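# Flip toast in pan with spatula, set spatula down

## Task

Use the steel spatula (turner) to flip the toast slice so it rests flat inside the frying pan with its browned side facing up. Afterwards put the turner down on the table, clear of both the pan and the hot plate. The hand and arm may never make contact with the toast, the heating plate of the hot plate, or any part of the pan other than its plastic handle; one such contact fails the job immediately. The pan and hot plate are not fixed, and at the end the pan must sit level and centred on the hot plate.

## Robot and tools

Robot: one arm carrying a five-finger right hand. Scene frame: origin on the table top directly under the arm's base, +z up, +y to the left when looking along +x. The base may be slightly tilted against the table. Positions are in metres, orientation as a quaternion wxyz.

Hand point: a spot 0.05 m in front of the palm, where index pad and thumb tip meet in a pinch. Its own axes: +z along the straightened fingers (fingertips extend 0.06-0.07 m past it), +y out of the palm, +x across the palm toward the little finger. A rigid bracket on the little-finger side of the wrist juts about 0.10 m across the palm and can strike objects.

Row format (shared by execute_actions and move): one list of 14 numbers, each in [-1, 1]: dx, dy, dz, rx, ry, rz, little, ring, middle, index, thumb_bend, thumb_turn, force_limit, speed. The first six are an offset, not a pose: they are measured from the Hand target as it stood when the action or move began, along that Hand target's own axes. Scale: 1.0 = 0.6 m for dx/dy/dz and 180 degrees for the rotation vector rx/ry/rz. Fingers: +1 straight, -1 curled into the palm; thumb_bend +1 straight, -1 fully bent; thumb_turn +1 beside the palm, -1 across in front of it. A pinch is roughly index -0.22, thumb_bend -0.75, thumb_turn -0.57. force_limit maps -1..+1 to about 0..10 N fingertip force (0..15 N for the two thumb motors); speed maps -1..+1 from near zero to full (whole travel in 0.6 s). Hand values are absolute targets; a 0 is a real command, so to keep the hand unchanged repeat the last six motor values, force_limit and speed.

execute_actions(actions, cameras): actions is a list of actions; each action is a table of up to 15 rows, one per 1/30 s step, the last row held for the remaining steps of the action. Every row in an action counts from the start pose of that action, so sending the same offset again moves further. An empty list just reports state. cameras selects images: cam_head_left, cam_head_right, cam_wrist; omitted/null/["all"] gives all, [] none.

move(target, speed, blend, stop_force, zero, blocking, cameras): straight path of the hand point toward an offset from the Hand target. target is one 14-number row, or up to 15 rows differing only in their offsets, all counted from the same starting Hand target. speed in m/s, 0.002-0.5 (default 0.25); rotation capped at twice that in rad/s. blend in m rounds corners in a list. stop_force in N, 3-40: ends the path when the wrist sensor feels that much extra push against the direction of travel; use it slowly for approaching contacts, omit it when backing away from something, and don't trust it on rotating moves. zero (only with stop_force): true re-zeroes first; false accumulates from the last zero. blocking=false returns early while the move continues (not with stop_force); then call wait or stop before sending more. The path ignores obstacles, and the arm is stiff, so aiming even slightly past a firm contact can trigger a fault.

wait(seconds 0-10), stop() brakes a running move, zoom_image(camera, region [x0,y0,x1,y1] in pixels, max 504x504), show_instructions() shows the reference images, zero_wrist_force() re-zeroes the force sensor, finished_scene(scene) ends the current scene with its number; it is final.

Result lines: end_effector_position and quat, velocities, Hand target (the last commanded pose after clipping; the base for the next offsets), joint positions and torques, Wrist force/torque in the hand's axes plus the peak since last shown, hand_measured / hand_stopped_by (moving, target, force, stalled, fault) / hand_load_n, each in motor order. A move adds a 'move:' line: done (within 3 mm and 2 degrees), off_target, moving, held, contact, fault, and limits such as paced or held. 'pose unreachable' means the controller refused the command, often through the clearance check. Neither done nor off_target tells you whether anything is touched.

Control behaviour: each step the command is clipped to 100 mm and 16 degrees from the measured pose; the hand often settles a bit short of the Hand target and keeps pushing toward it until commanded otherwise. To release a push, command the target back beyond the current hand point. Smoothing delay is roughly 0.09 or 0.17-0.20 s; fast motions overshoot.

Gripping: for the spatula handle, turn the thumb in front of the palm before reaching it; thicknesses 0.035-0.08 m wrap well, thinner down to about 0.025 m if the thumb closes first. Close slowly (speed -0.9 or below) for a gentle grip; a motor only starts when its own target changes. To tighten, raise force_limit and send a more closed target.

Avoid: touching toast, heating plate or the pan body; knocking the pan off centre or tilting it; dropping the spatula or anything off the table; hard or fast impacts. Faults: contact torque beyond 136 N m (shoulder, elbow) or 25.4 N m (wrists), or about 150 N external force, stop the arm for 10 s. Motors heat while holding loads or straining; at 85 °C the arm brakes for 30-60 s. Small random nudges to loose objects may happen.

Each tool is called after "Emit:" as name(argument=value, ...) on one line, values as JSON.

Reference images:

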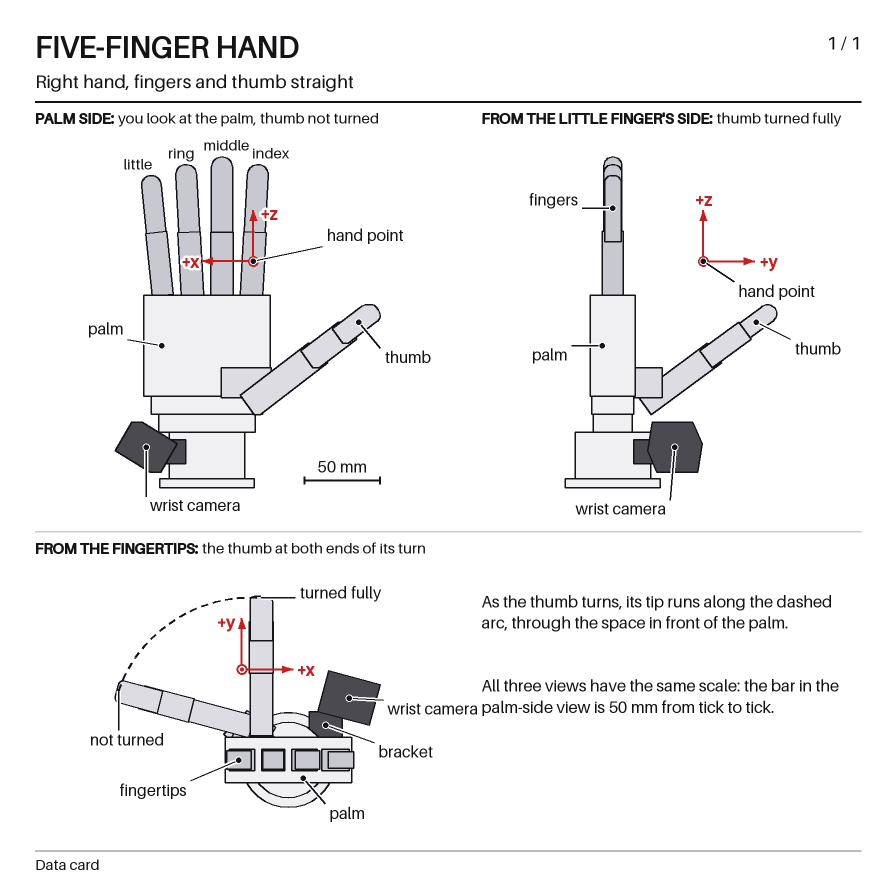

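## Session

Emit:
wait(seconds=0)

Scene clock: 834.13 s.
end_effector_position=(+0.7520, -0.1456, +0.2362) hand_measured=(-0.216, -0.120, -0.066, -0.062, -0.234, -1.000) hand_load_n=(+0.0, +19.0, +14.0, +11.0, +30.0, +8.5) hand_stopped_by=(force, force, force, force, force, target) hand_force_limit=0.80 hand_speed=-0.88 end_effector_quat_wxyz=(-0.086, +0.675, -0.447, +0.580) end_effector_velocity=(+0.000, +0.000, -0.001) end_effector_angular_velocity=(+0.001, +0.002, +0.000)
Joint positions: [-0.753 -1.14 1.898 2.598 -1.278 -0.405]
Joint velocities: [0 0.001 -0.001 0.001 0 0]
Joint torques (N m): [-16.89 -34.59 -9.87 0.24 0.82 1.62]
Motor temperatures (°C): [22 24 21 33 35 27]
Wrist force (N): [-0.1 0.2 1.7]
Wrist torque (N m): [-0.09 0.21 0.16]
Wrist force, peak (N): [-0.1 0.2 1.7]
Hand target: +0.7520, -0.1456, +0.2363; -0.086, +0.675, -0.447, +0.580
Off the commanded pose: 0.000 m, 0 deg.
camera_calibration:
cam_wrist: T_world_to_cam=[[-0.511634, -0.760986, -0.398913, 0.362068], [-0.54527, 0.646385, -0.533729, 0.630593], [0.664011, -0.0555587, -0.745655, -0.217708], [0, 0, 0, 1]] pos_world=[0.673651, -0.144173, 0.318664]

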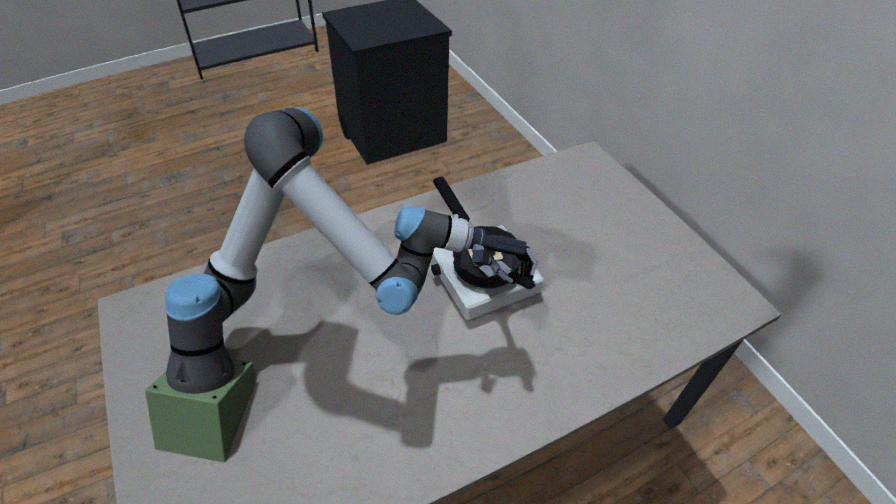

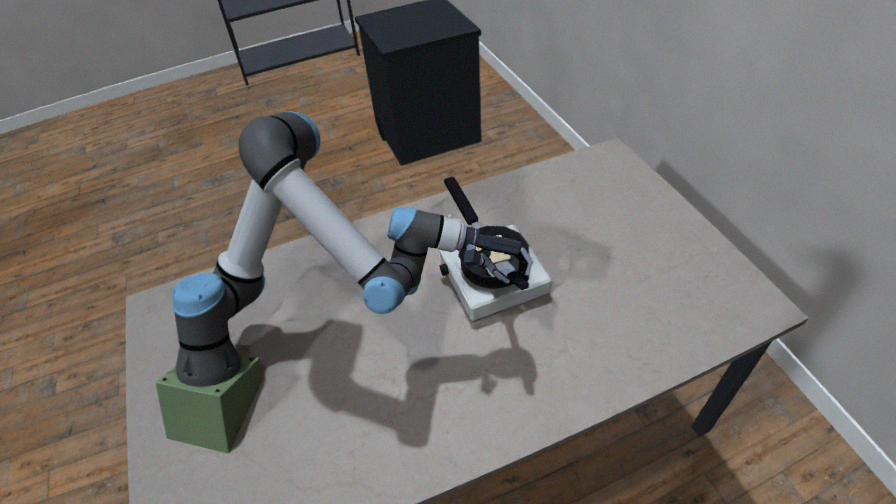

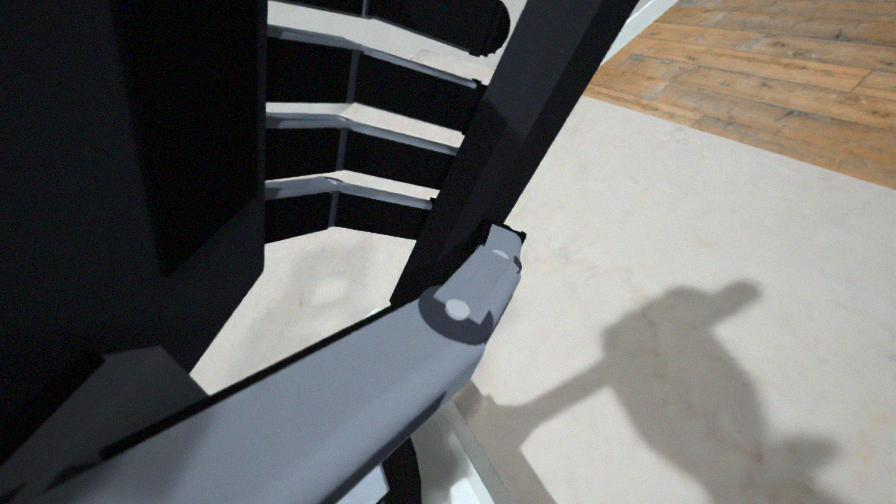

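Emit:
zoom_image(camera="cam_head_left", region=[410, 160, 590, 340])

Emit:
zoom_image(camera="cam_head_right", region=[410, 160, 590, 340])

Emit:
zoom_image(camera="cam_wrist", region=[200, 0, 704, 504])

Scaled by 2.800.

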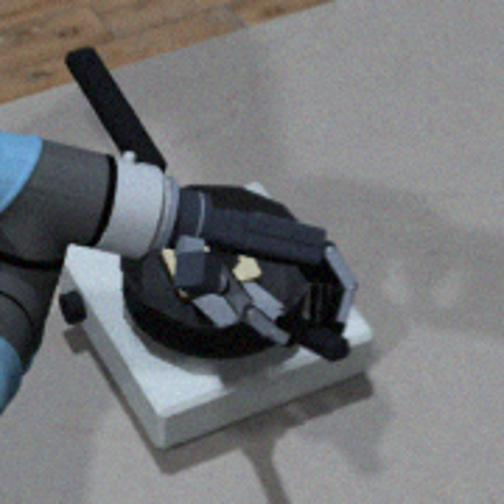

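Scaled by 2.800.

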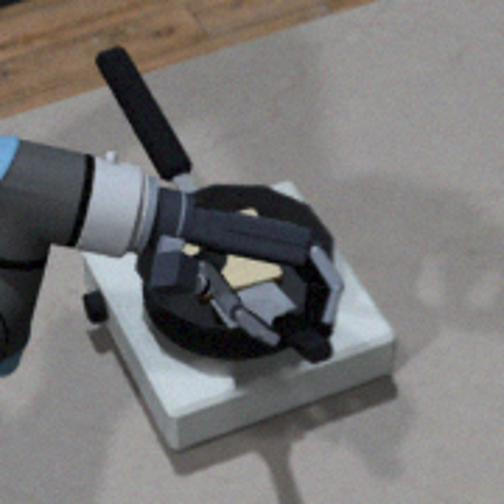

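Scaled by 1.000.

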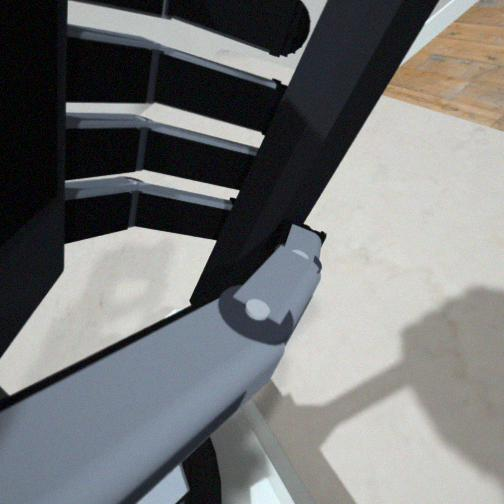

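Emit:
move(target=[0.15,0,0,0,0,0,-0.266,-0.17,-0.116,-0.112,-0.284,-1,0.8,-0.88], speed=0.08)

Emit:
zoom_image(camera="cam_head_left", region=[410, 160, 590, 340])

Emit:
zoom_image(camera="cam_head_right", region=[410, 160, 590, 340])

Scene clock: 845.87 s.
end_effector_position=(+0.7453, -0.2089, +0.3000) hand_measured=(-0.266, -0.120, -0.066, -0.062, -0.234, -1.000) hand_load_n=(+2.0, +12.0, +12.0, +12.0, +32.5, +11.5) hand_stopped_by=(target, force, force, force, force, target) hand_force_limit=0.80 hand_speed=-0.88 end_effector_quat_wxyz=(-0.086, +0.675, -0.447, +0.580) end_effector_velocity=(+0.000, +0.000, -0.001) end_effector_angular_velocity=(+0.001, -0.003, -0.002)
Joint positions: [-0.909 -1.161 1.829 2.7 -1.126 -0.442]
Joint velocities: [0.002 0 0.002 -0.005 -0.004 0.004]
Joint torques (N m): [-11.99 -31.32 -11.56 -4.13 -1.54 1.73]
Motor temperatures (°C): [22 24 21 33 35 27]
Wrist force (N): [-3.3 1.9 2.5]
Wrist torque (N m): [-0.01 0.33 -0.22]
Wrist force, peak (N): [-3.8 1.8 2.6]
Hand target: +0.7453, -0.2089, +0.2999; -0.086, +0.675, -0.447, +0.580
Off the commanded pose: 0.000 m, 0 deg.
move: done
camera_calibration:
cam_wrist: T_world_to_cam=[[-0.511623, -0.761175, -0.398566, 0.33576], [-0.545398, 0.646144, -0.53389, 0.702014], [0.663915, -0.0557731, -0.745725, -0.169236], [0, 0, 0, 1]] pos_world=[0.667018, -0.207469, 0.382417]

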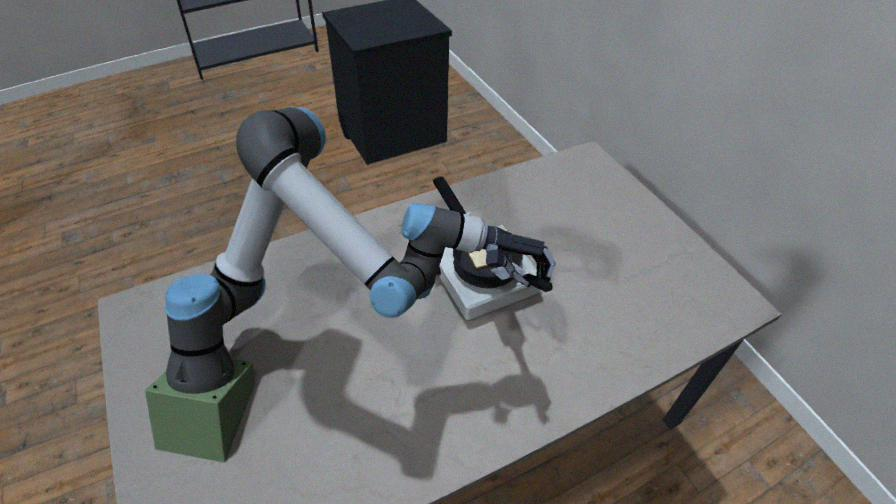

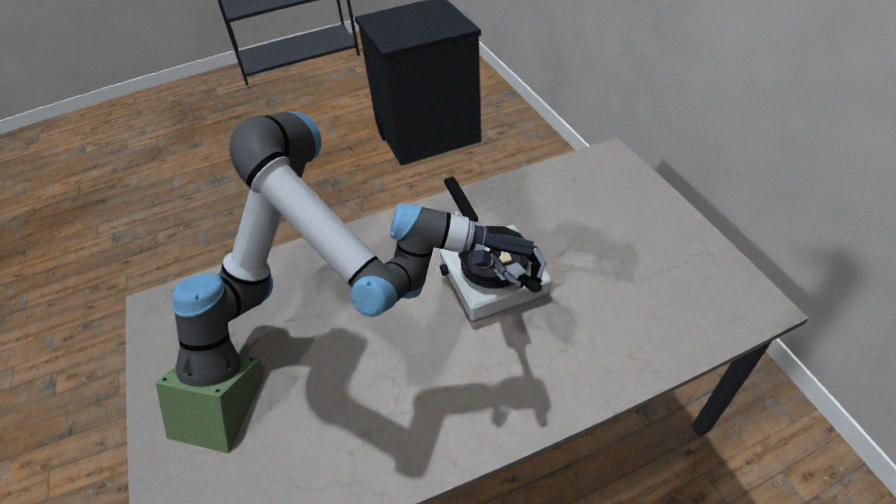

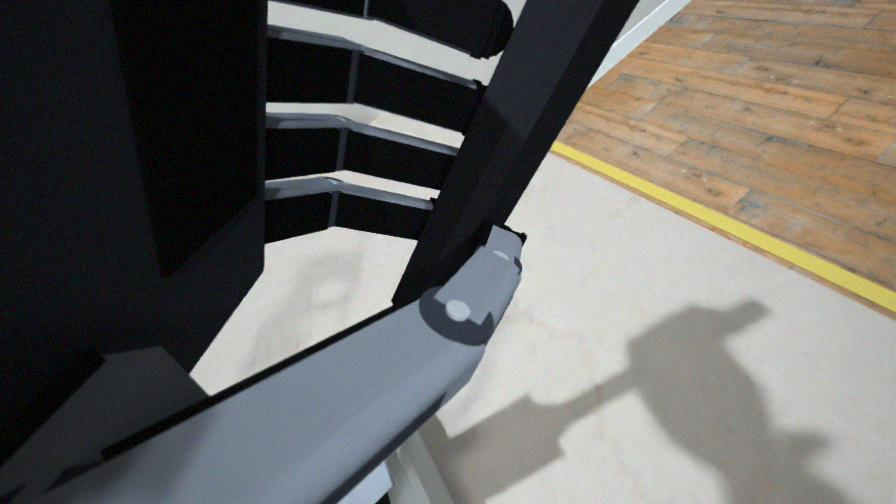

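Scaled by 2.800.

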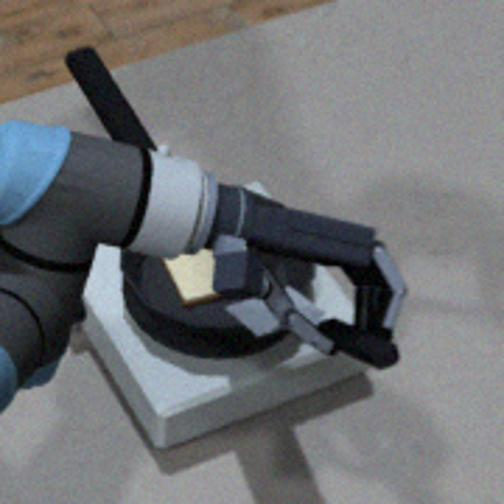

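Scaled by 2.800.

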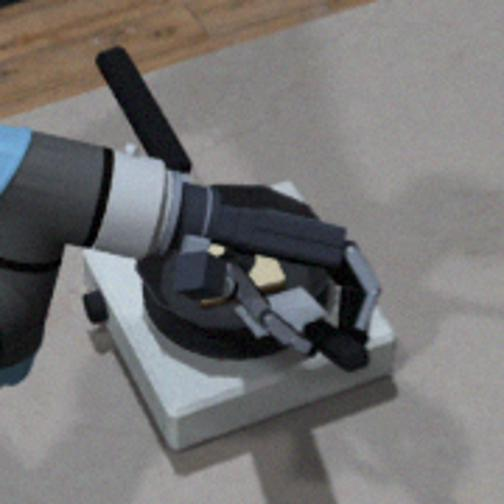

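Emit:
move(target=[0.30,0.081,-0.023,0,0,0,-0.266,-0.17,-0.116,-0.112,-0.284,-1,0.8,-0.88], speed=0.15)

Emit:
zoom_image(camera="cam_head_left", region=[410, 160, 590, 340])

Emit:
zoom_image(camera="cam_head_right", region=[410, 160, 590, 340])

Scene clock: 876.87 s.
end_effector_position=(+0.6957, -0.3585, +0.4003) hand_measured=(-0.266, -0.120, -0.066, -0.062, -0.234, -1.000) hand_load_n=(+2.0, +12.0, +12.0, +12.0, +32.5, +11.5) hand_stopped_by=(target, force, force, force, force, target) hand_force_limit=0.80 hand_speed=-0.88 end_effector_quat_wxyz=(-0.086, +0.675, -0.447, +0.580) end_effector_velocity=(+0.000, +0.000, +0.000) end_effector_angular_velocity=(+0.001, +0.000, +0.000)
Joint positions: [-1.211 -1.083 1.65 2.854 -0.834 -0.533]
Joint velocities: [0 0.001 0 0 0.001 0]
Joint torques (N m): [-26.07 -40.95 -21.27 -3.12 0.05 2.31]
Motor temperatures (°C): [22 24 21 33 35 27]
Wrist force (N): [-3.8 2.3 2.5]
Wrist torque (N m): [0.04 0.45 -0.19]
Wrist force, peak (N): [-5.2 1.5 2.6]
Hand target: +0.6956, -0.3585, +0.4005; -0.086, +0.675, -0.447, +0.580
Off the commanded pose: 0.000 m, 0 deg.
move: done
camera_calibration:
cam_wrist: T_world_to_cam=[[-0.511887, -0.760996, -0.398568, 0.236738], [-0.545401, 0.646354, -0.533634, 0.825145], [0.663709, -0.0557813, -0.745908, -0.0695459], [0, 0, 0, 1]] pos_world=[0.617376, -0.357058, 0.482806]

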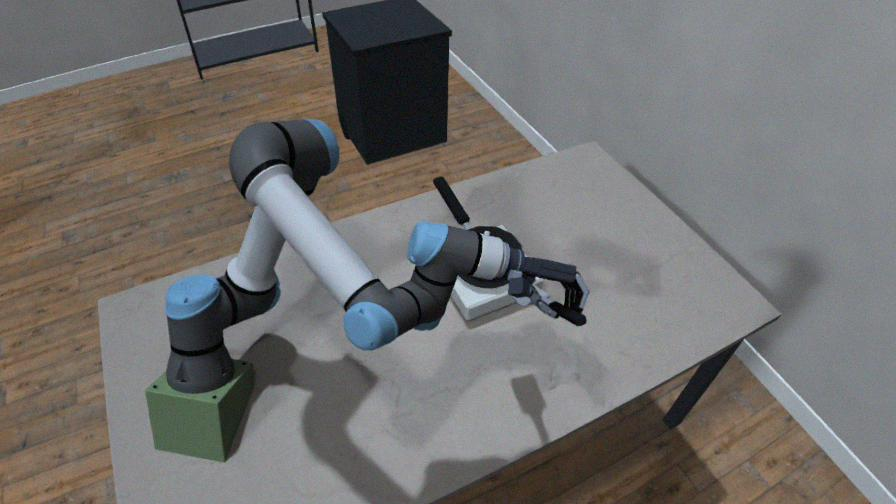

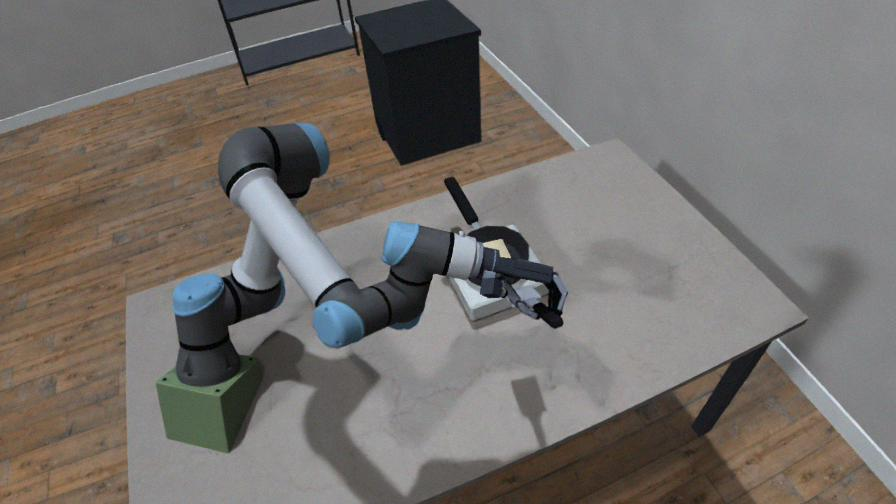

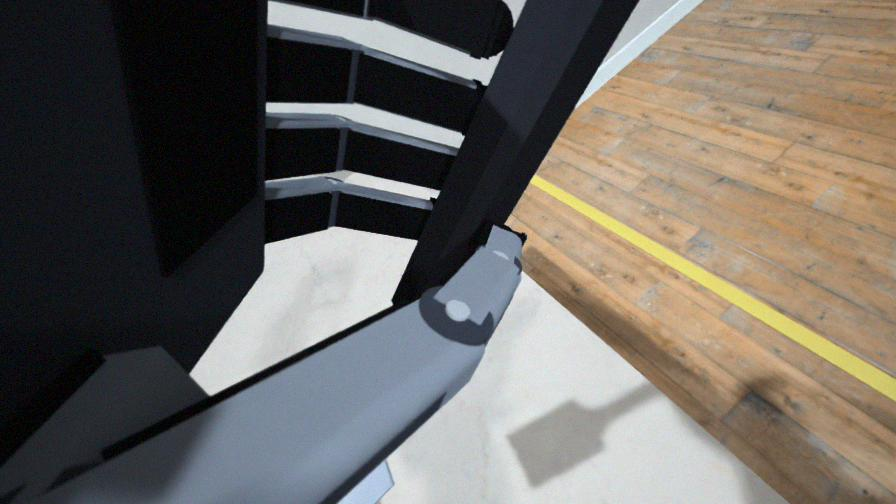

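Scaled by 2.800.

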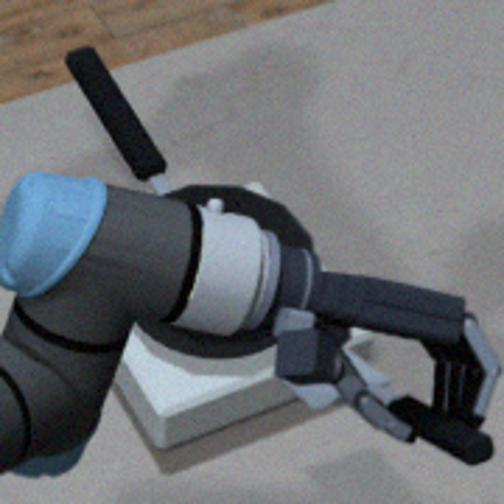

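Scaled by 2.800.

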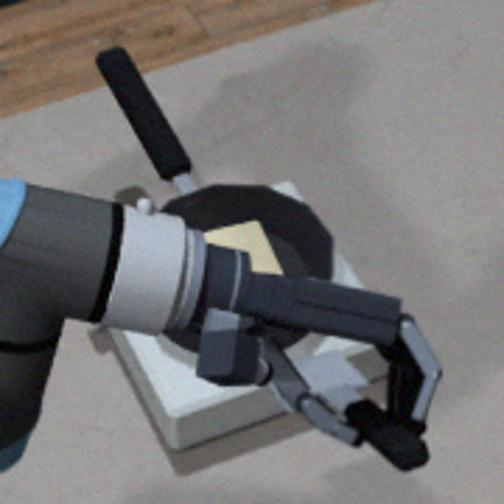

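Emit:
move(target=[0.04,0.28,-0.48,0,0,0,-0.266,-0.17,-0.116,-0.112,-0.284,-1,0.8,-0.88], speed=0.25)

Emit:
zoom_image(camera="cam_head_left", region=[410, 160, 590, 340])

Emit:
zoom_image(camera="cam_head_right", region=[410, 160, 590, 340])

Scene clock: 881.20 s.
end_effector_position=(+0.3612, -0.3580, +0.4003) hand_measured=(-0.266, -0.120, -0.066, -0.062, -0.234, -1.000) hand_load_n=(+2.0, +12.0, +11.5, +12.0, +32.5, +11.5) hand_stopped_by=(target, force, force, force, force, target) hand_force_limit=0.80 hand_speed=-0.88 end_effector_quat_wxyz=(-0.086, +0.675, -0.447, +0.580) end_effector_velocity=(+0.000, +0.000, +0.000) end_effector_angular_velocity=(-0.001, +0.000, +0.000)
Joint positions: [-1.89 -1.443 2.327 3.253 -0.246 -1.325]
Joint velocities: [-0.001 0.001 0 -0.001 0 -0.002]
Joint torques (N m): [-16.65 6.64 -14.63 -0.17 2.19 1.03]
Motor temperatures (°C): [22 24 21 33 35 27]
Wrist force (N): [-3.6 1.8 2.4]
Wrist torque (N m): [-0.01 0.40 -0.19]
Wrist force, peak (N): [-4.2 1.0 4.4]
Hand target: +0.3612, -0.3580, +0.4003; -0.086, +0.675, -0.447, +0.580
Off the commanded pose: 0.000 m, 0 deg.
move: done
camera_calibration:
cam_wrist: T_world_to_cam=[[-0.512101, -0.761198, -0.397907, 0.0656375], [-0.545694, 0.646084, -0.533661, 0.642426], [0.663303, -0.0561525, -0.746241, 0.152601], [0, 0, 0, 1]] pos_world=[0.28296, -0.356529, 0.482833]

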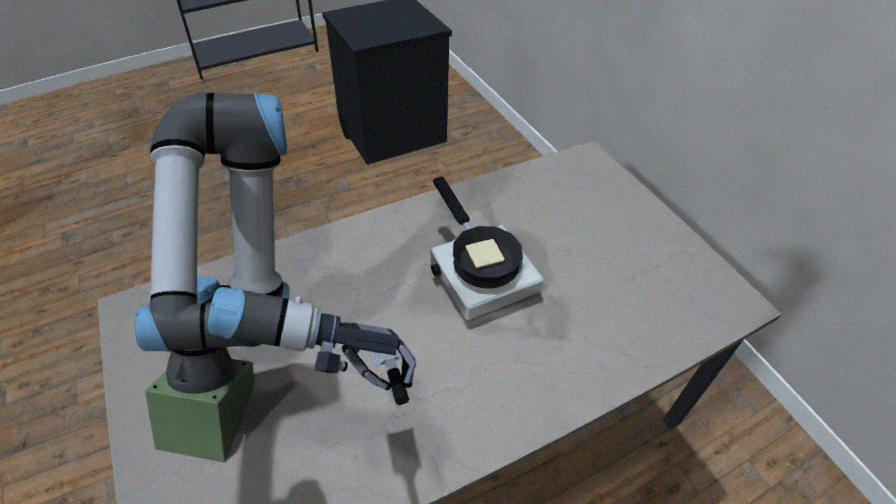

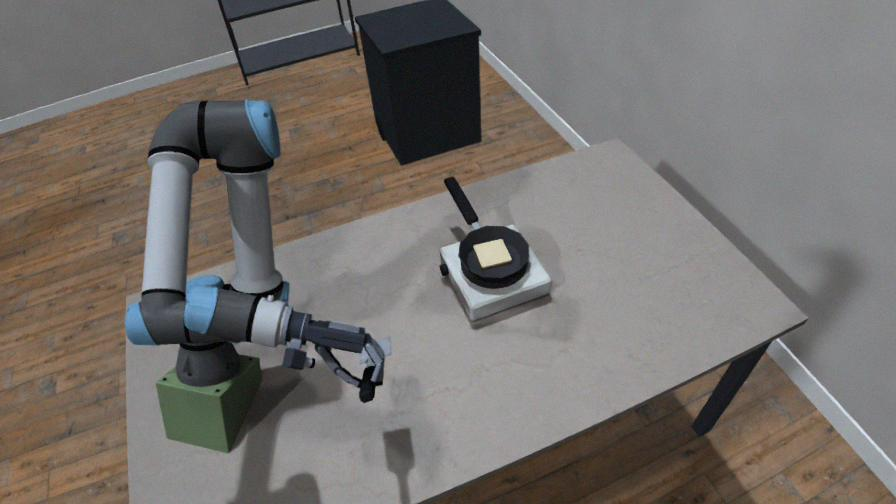

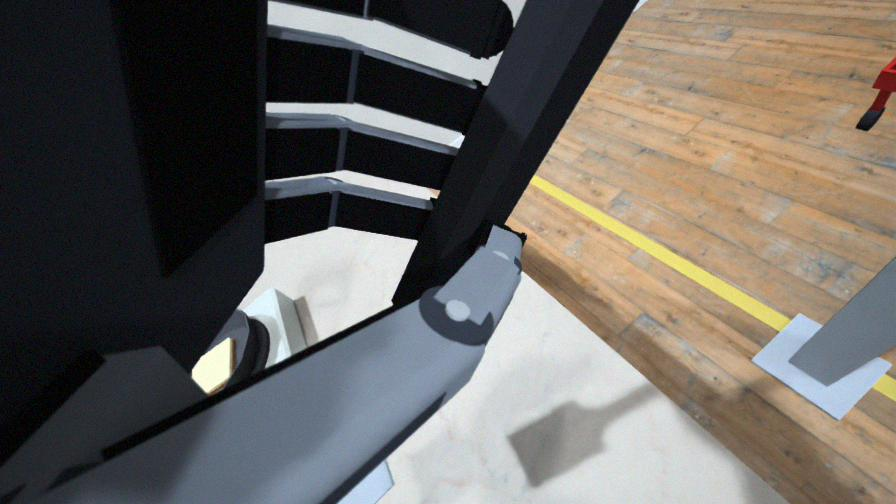

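Scaled by 2.800.

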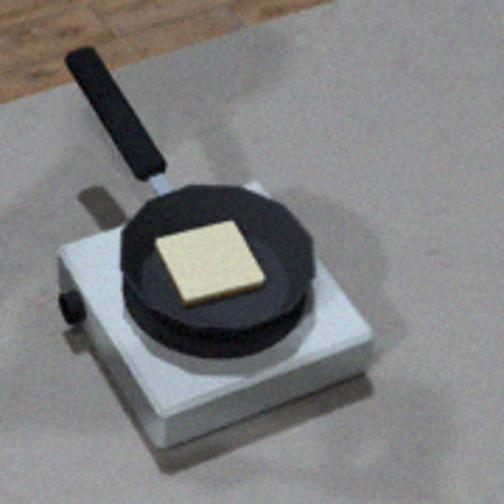

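Scaled by 2.800.

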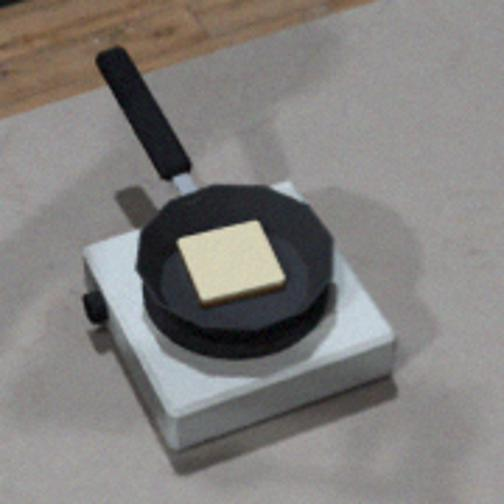

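Emit:
zoom_image(camera="cam_head_left", region=[310, 300, 450, 440])

Emit:
zoom_image(camera="cam_head_right", region=[280, 280, 420, 420])

Scaled by 3.600.

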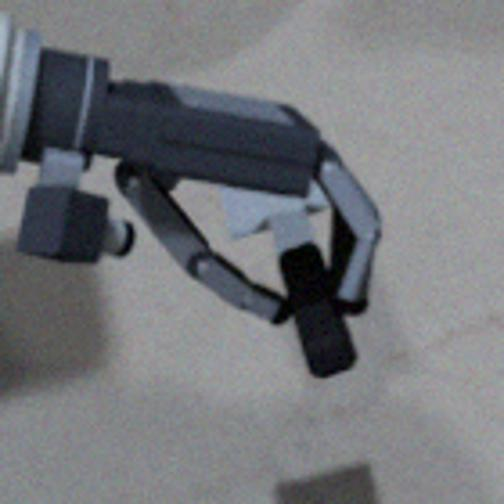

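Scaled by 3.600.

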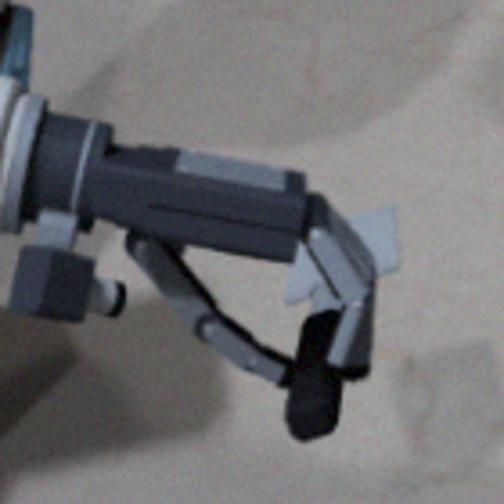

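Emit:
move(target=[0,0,0,0.235,-0.212,-0.104,-0.266,-0.17,-0.116,-0.112,-0.284,-1,0.8,-0.88], speed=0.25)

Emit:
zoom_image(camera="cam_head_left", region=[290, 280, 450, 440])

Emit:
zoom_image(camera="cam_head_right", region=[260, 260, 420, 420])

Scene clock: 906.83 s.
end_effector_position=(+0.3613, -0.3577, +0.4003) hand_measured=(-0.266, -0.120, -0.066, -0.062, -0.234, -1.000) hand_load_n=(+2.0, +12.0, +12.0, +12.0, +32.5, +11.5) hand_stopped_by=(target, force, force, force, force, target) hand_force_limit=0.80 hand_speed=-0.88 end_effector_quat_wxyz=(-0.364, +0.809, -0.050, +0.459) end_effector_velocity=(-0.001, +0.000, +0.000) end_effector_angular_velocity=(-0.001, +0.000, +0.002)
Joint positions: [-1.82 -0.926 1.336 6.086 -0.737 -3.967]
Joint velocities: [-0.001 0 -0.001 0 -0.003 0]
Joint torques (N m): [-21.76 -29.45 -27.48 -1.37 -0.97 1.1]
Motor temperatures (°C): [22 24 21 33 35 27]
Wrist force (N): [-3.6 2.1 2.3]
Wrist torque (N m): [0.08 0.46 -0.18]
Wrist force, peak (N): [-4.0 1.2 3.5]
Hand target: +0.3613, -0.3577, +0.4004; -0.364, +0.809, -0.050, +0.459
Off the commanded pose: 0.000 m, 0 deg.
move: done; limits=paced
camera_calibration:
cam_wrist: T_world_to_cam=[[0.401588, -0.824485, -0.398688, -0.286531], [-0.833638, -0.148854, -0.531874, 0.461285], [0.379175, 0.545956, -0.7471, 0.470931], [0, 0, 0, 1]] pos_world=[0.321047, -0.424684, 0.482942]

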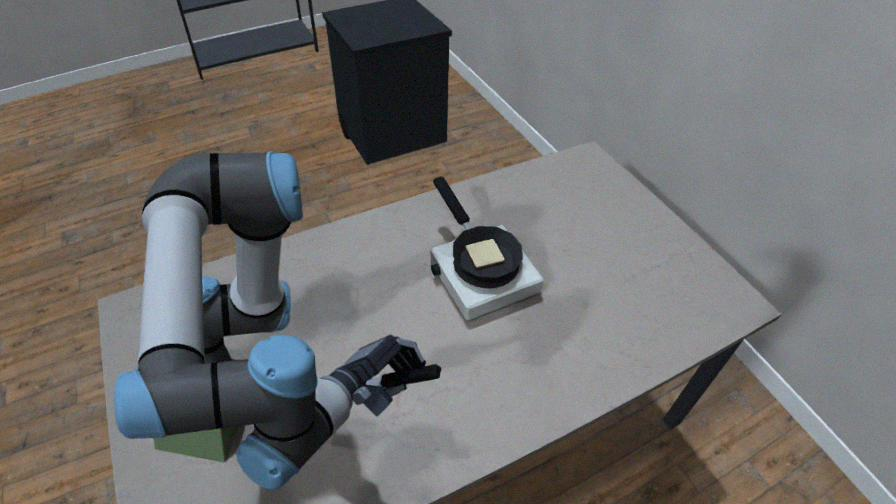

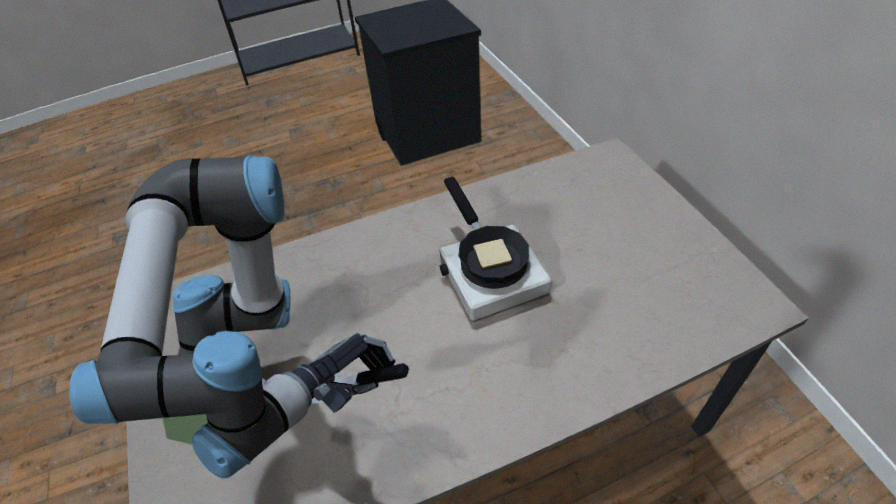

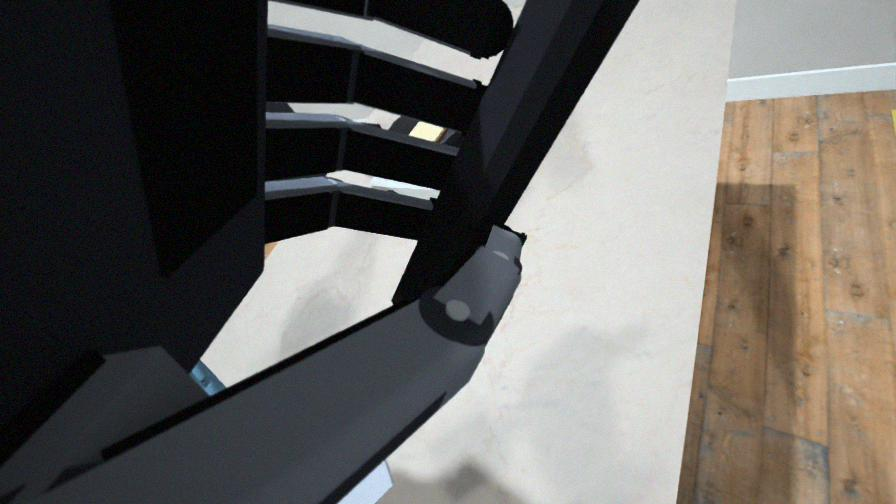

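Scaled by 3.150.

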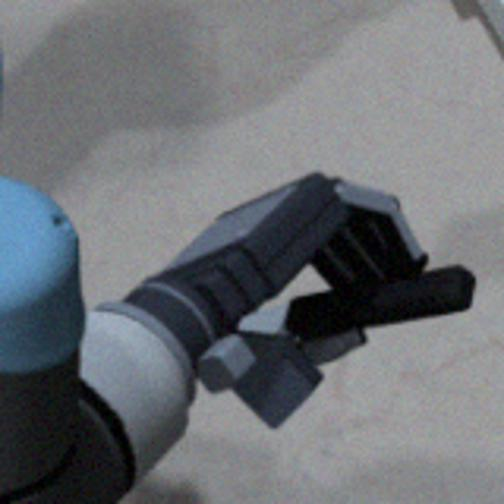

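Scaled by 3.150.

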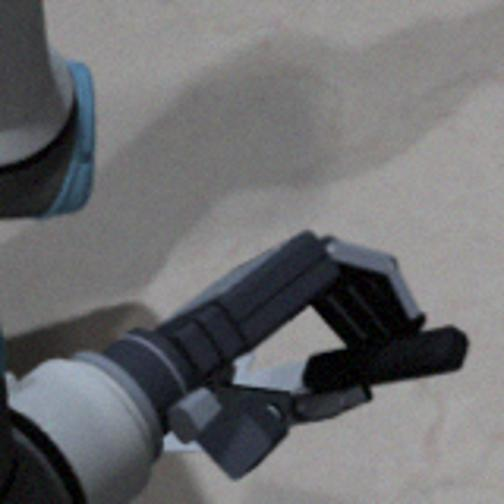

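Emit:
move(target=[0,0,0,-0.471,0.423,0.207,-0.266,-0.17,-0.116,-0.112,-0.284,-1,0.8,-0.88], speed=0.4)

Emit:
zoom_image(camera="cam_head_left", region=[310, 300, 470, 460])

Emit:
zoom_image(camera="cam_head_right", region=[280, 280, 440, 440])

Scene clock: 912.93 s.
end_effector_position=(+0.3611, -0.3580, +0.3997) hand_measured=(-0.266, -0.120, -0.066, -0.062, -0.234, -1.000) hand_load_n=(+2.0, +13.0, +11.5, +11.0, +33.0, +11.0) hand_stopped_by=(target, force, force, force, force, target) hand_force_limit=0.80 hand_speed=-0.88 end_effector_quat_wxyz=(-0.210, -0.351, +0.616, -0.673) end_effector_velocity=(+0.000, +0.000, -0.001) end_effector_angular_velocity=(+0.001, -0.001, -0.001)
Joint positions: [-1.393 -1.615 1.95 6.285 1.614 -3.576]
Joint velocities: [0 0.001 0.001 0 0 0.001]
Joint torques (N m): [-6.63 4.79 -28.22 -3.59 1.95 -1.74]
Motor temperatures (°C): [22 24 21 33 35 27]
Wrist force (N): [-3.5 1.7 1.9]
Wrist torque (N m): [-0.06 0.32 -0.16]
Wrist force, peak (N): [-5.2 2.2 -0.1]
Hand target: +0.3613, -0.3576, +0.4004; -0.216, -0.361, +0.707, -0.568
Off the commanded pose: 0.001 m, 19 deg; orientation clipped.
joint sent to its limit — joint 4 (wrist 1), upper limit. The joint targets are off in orientation, not in position.
move: off_target; limits=paced
camera_calibration:
cam_wrist: T_world_to_cam=[[-0.880326, -0.179118, -0.439252, 0.423226], [0.238632, 0.633061, -0.736403, 0.435199], [0.409976, -0.753094, -0.514557, -0.0983901], [0, 0, 0, 1]] pos_world=[0.309062, -0.273797, 0.455758]

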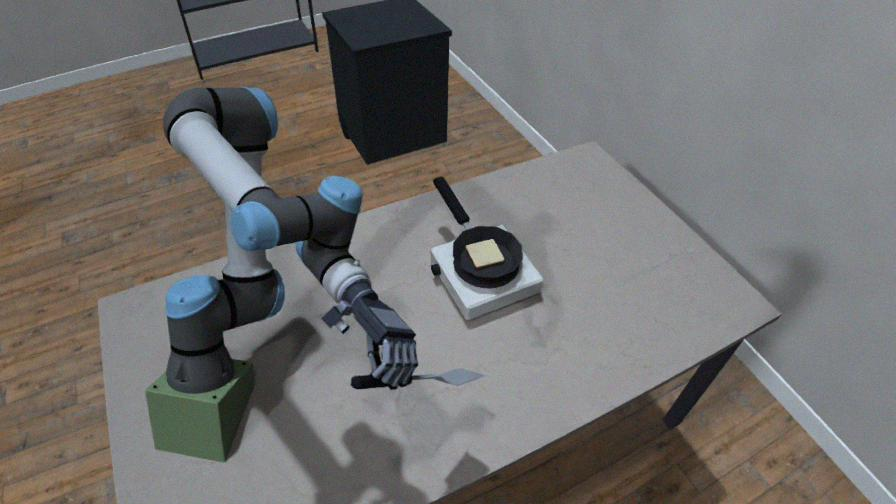

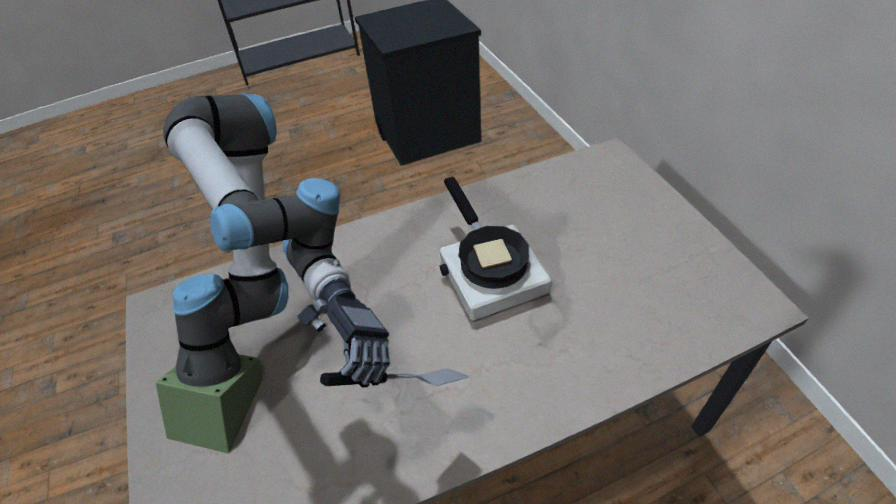

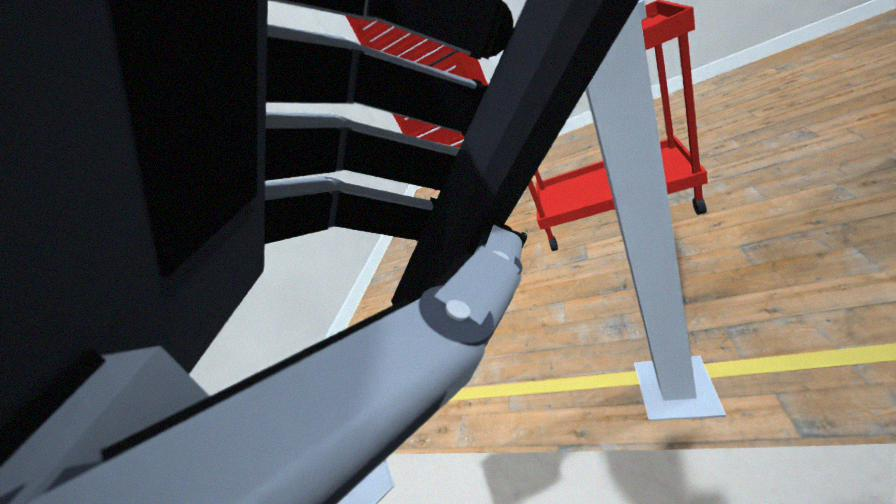

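Scaled by 3.150.

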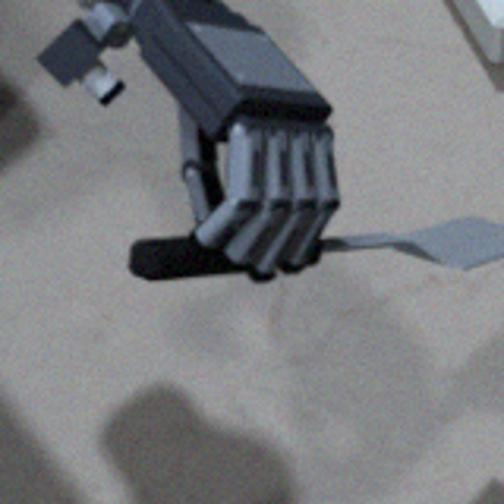

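Scaled by 3.150.

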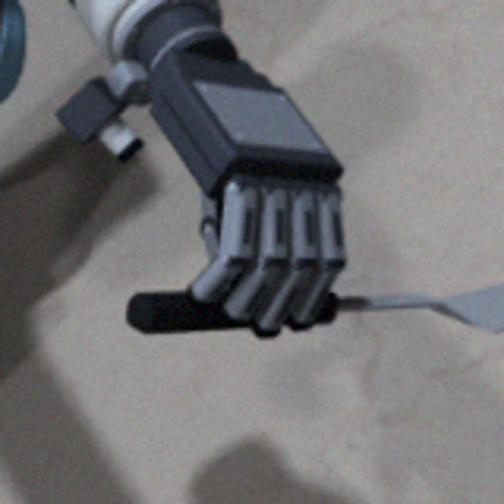

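Emit:
zoom_image(camera="cam_head_left", region=[340, 320, 500, 430])

Emit:
zoom_image(camera="cam_head_right", region=[310, 320, 480, 430])

Scaled by 3.150.

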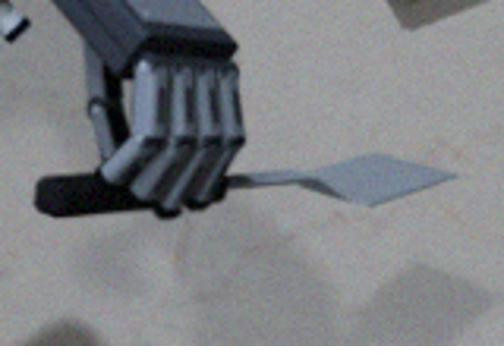

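Scaled by 2.965.

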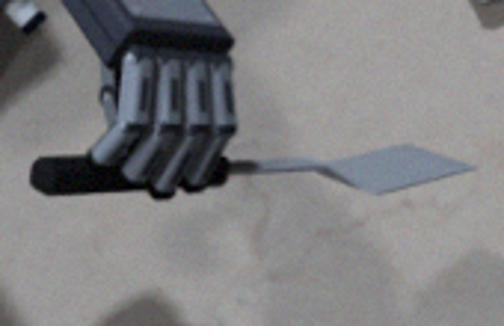

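Emit:
move(target=[-0.483,-0.425,-0.012,0.222,-0.221,-0.095,-0.266,-0.17,-0.116,-0.112,-0.284,-1,0.8,-0.88], speed=0.2)

Scene clock: 975.57 s.
end_effector_position=(+0.7402, -0.2977, +0.3597) hand_measured=(-0.266, -0.120, -0.066, -0.062, -0.234, -1.000) hand_load_n=(+1.5, +13.0, +12.0, +11.5, +32.5, +11.0) hand_stopped_by=(target, force, force, force, force, target) hand_force_limit=0.80 hand_speed=-0.88 end_effector_quat_wxyz=(-0.104, +0.660, -0.424, +0.611) end_effector_velocity=(+0.001, -0.001, +0.001) end_effector_angular_velocity=(-0.002, -0.001, +0.001)
Joint positions: [-1.072 -1.18 1.32 6.285 0.968 -3.568]
Joint velocities: [0 0.001 -0.003 0 0 0]
Joint torques (N m): [-18.37 -29.56 -29.78 -0.49 1.24 -2.02]
Motor temperatures (°C): [22 24 21 33 35 27]
Wrist force (N): [-3.2 1.7 2.4]
Wrist torque (N m): [-0.08 0.33 -0.16]
Wrist force, peak (N): [-3.5 0.9 3.6]
Hand target: +0.7405, -0.2976, +0.3602; -0.086, +0.676, -0.447, +0.580
Off the commanded pose: 0.000 m, 5 deg.
joint sent to its limit — joint 4 (wrist 1), upper limit. The joint targets are off in orientation, not in position.
move: off_target
camera_calibration:
cam_wrist: T_world_to_cam=[[-0.454516, -0.787487, -0.416269, 0.245614], [-0.521533, 0.614123, -0.592331, 0.782267], [0.722093, -0.0521257, -0.689829, -0.188348], [0, 0, 0, 1]] pos_world=[0.655618, -0.296809, 0.435674]

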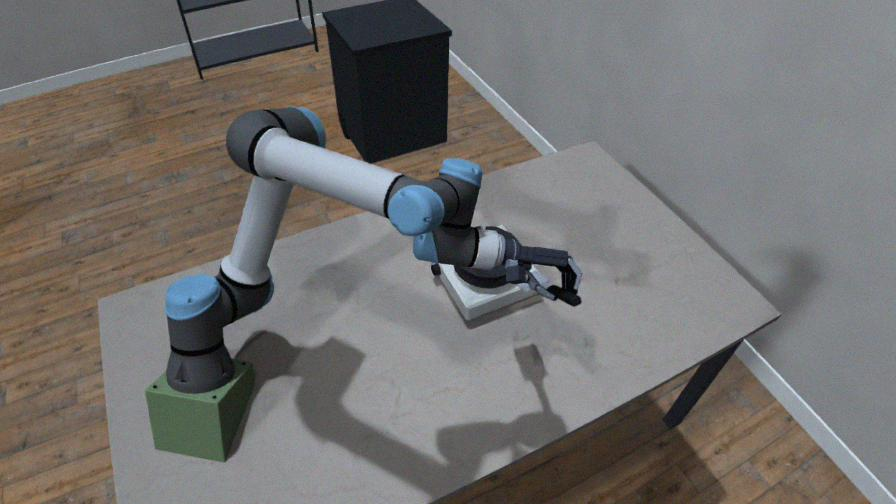

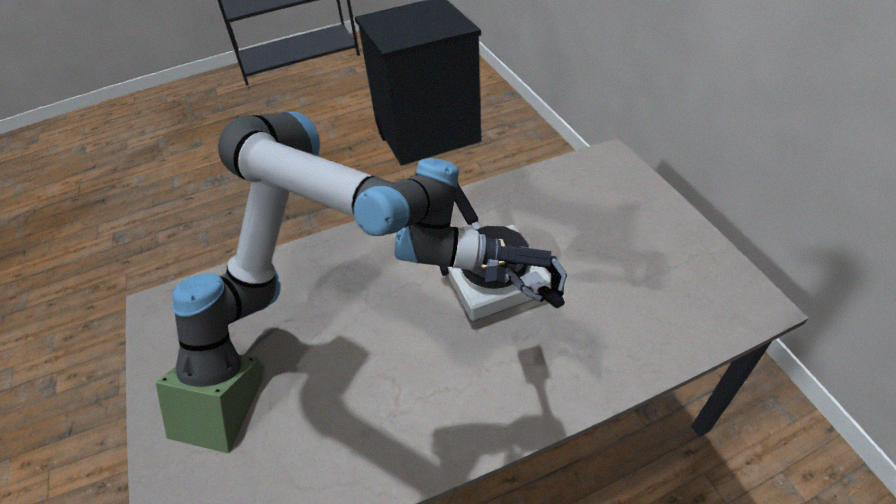

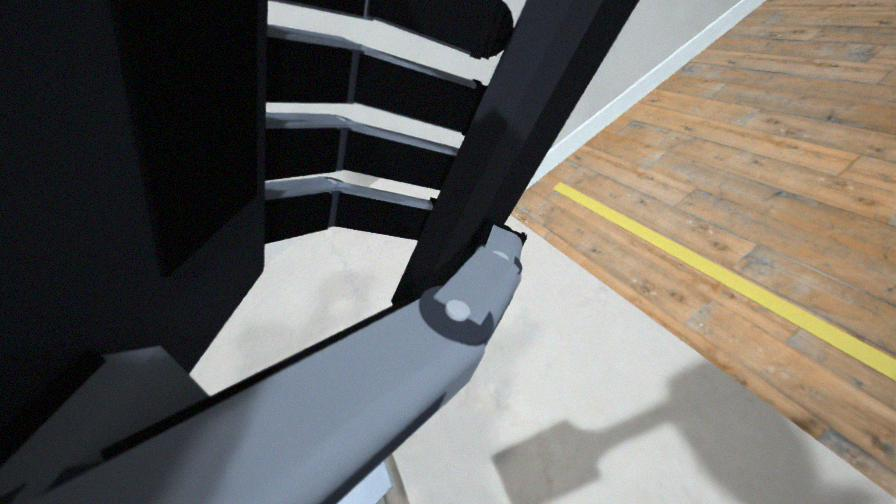

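Emit:
move(target=[0.162,0.335,-0.523,0.235,-0.212,-0.104,-0.266,-0.17,-0.116,-0.112,-0.284,-1,0.8,-0.88], speed=0.2, cameras=[])

Emit:
move(target=[0,0,0,-0.235,0.212,0.104,-0.266,-0.17,-0.116,-0.112,-0.284,-1,0.8,-0.88], speed=0.1, cameras=[])

Scene clock: 987.30 s.
end_effector_position=(+0.3623, -0.3581, +0.3993) hand_measured=(-0.266, -0.120, -0.066, -0.062, -0.234, -1.000) hand_load_n=(+1.5, +12.5, +12.0, +12.0, +32.5, +11.5) hand_stopped_by=(target, force, force, force, force, target) hand_force_limit=0.80 hand_speed=-0.88 end_effector_quat_wxyz=(-0.364, +0.809, -0.050, +0.458) end_effector_velocity=(+0.000, +0.001, +0.000) end_effector_angular_velocity=(+0.004, +0.002, +0.004)
Joint positions: [-1.817 -0.924 1.335 6.085 -0.736 -3.967]
Joint velocities: [0.001 0 0 0.001 -0.005 0.002]
Joint torques (N m): [-19.78 -31.93 -23.96 3.04 -1.02 2.18]
Motor temperatures (°C): [22 24 21 33 35 27]
Wrist force (N): [-3.5 2.1 2.4]
Wrist torque (N m): [0.06 0.43 -0.17]
Wrist force, peak (N): [-3.8 0.7 3.8]
Hand target: +0.3622, -0.3582, +0.3994; -0.364, +0.809, -0.050, +0.458
Off the commanded pose: 0.000 m, 0 deg.
move: done
No camera images: "cameras" was empty.

Scene clock: 993.17 s.
end_effector_position=(+0.3621, -0.3585, +0.3991) hand_measured=(-0.266, -0.120, -0.066, -0.062, -0.234, -1.000) hand_load_n=(+1.5, +12.5, +12.0, +11.5, +32.5, +11.0) hand_stopped_by=(target, force, force, force, force, target) hand_force_limit=0.80 hand_speed=-0.88 end_effector_quat_wxyz=(-0.086, +0.676, -0.447, +0.580) end_effector_velocity=(+0.000, +0.000, +0.000) end_effector_angular_velocity=(-0.002, +0.000, +0.001)
Joint positions: [-1.886 -1.439 2.326 3.247 -0.247 -1.322]
Joint velocities: [0 0 0 -0.001 0.001 -0.001]
Joint torques (N m): [-6.05 -18.1 -27.53 -2.57 2.43 -0.06]
Motor temperatures (°C): [22 24 21 33 35 27]
Wrist force (N): [-3.7 1.9 2.3]
Wrist torque (N m): [0.00 0.43 -0.19]
Wrist force, peak (N): [-4.1 2.0 2.8]
Hand target: +0.3621, -0.3585, +0.3992; -0.086, +0.676, -0.447, +0.580
Off the commanded pose: 0.000 m, 0 deg.
move: done
No camera images: "cameras" was empty.


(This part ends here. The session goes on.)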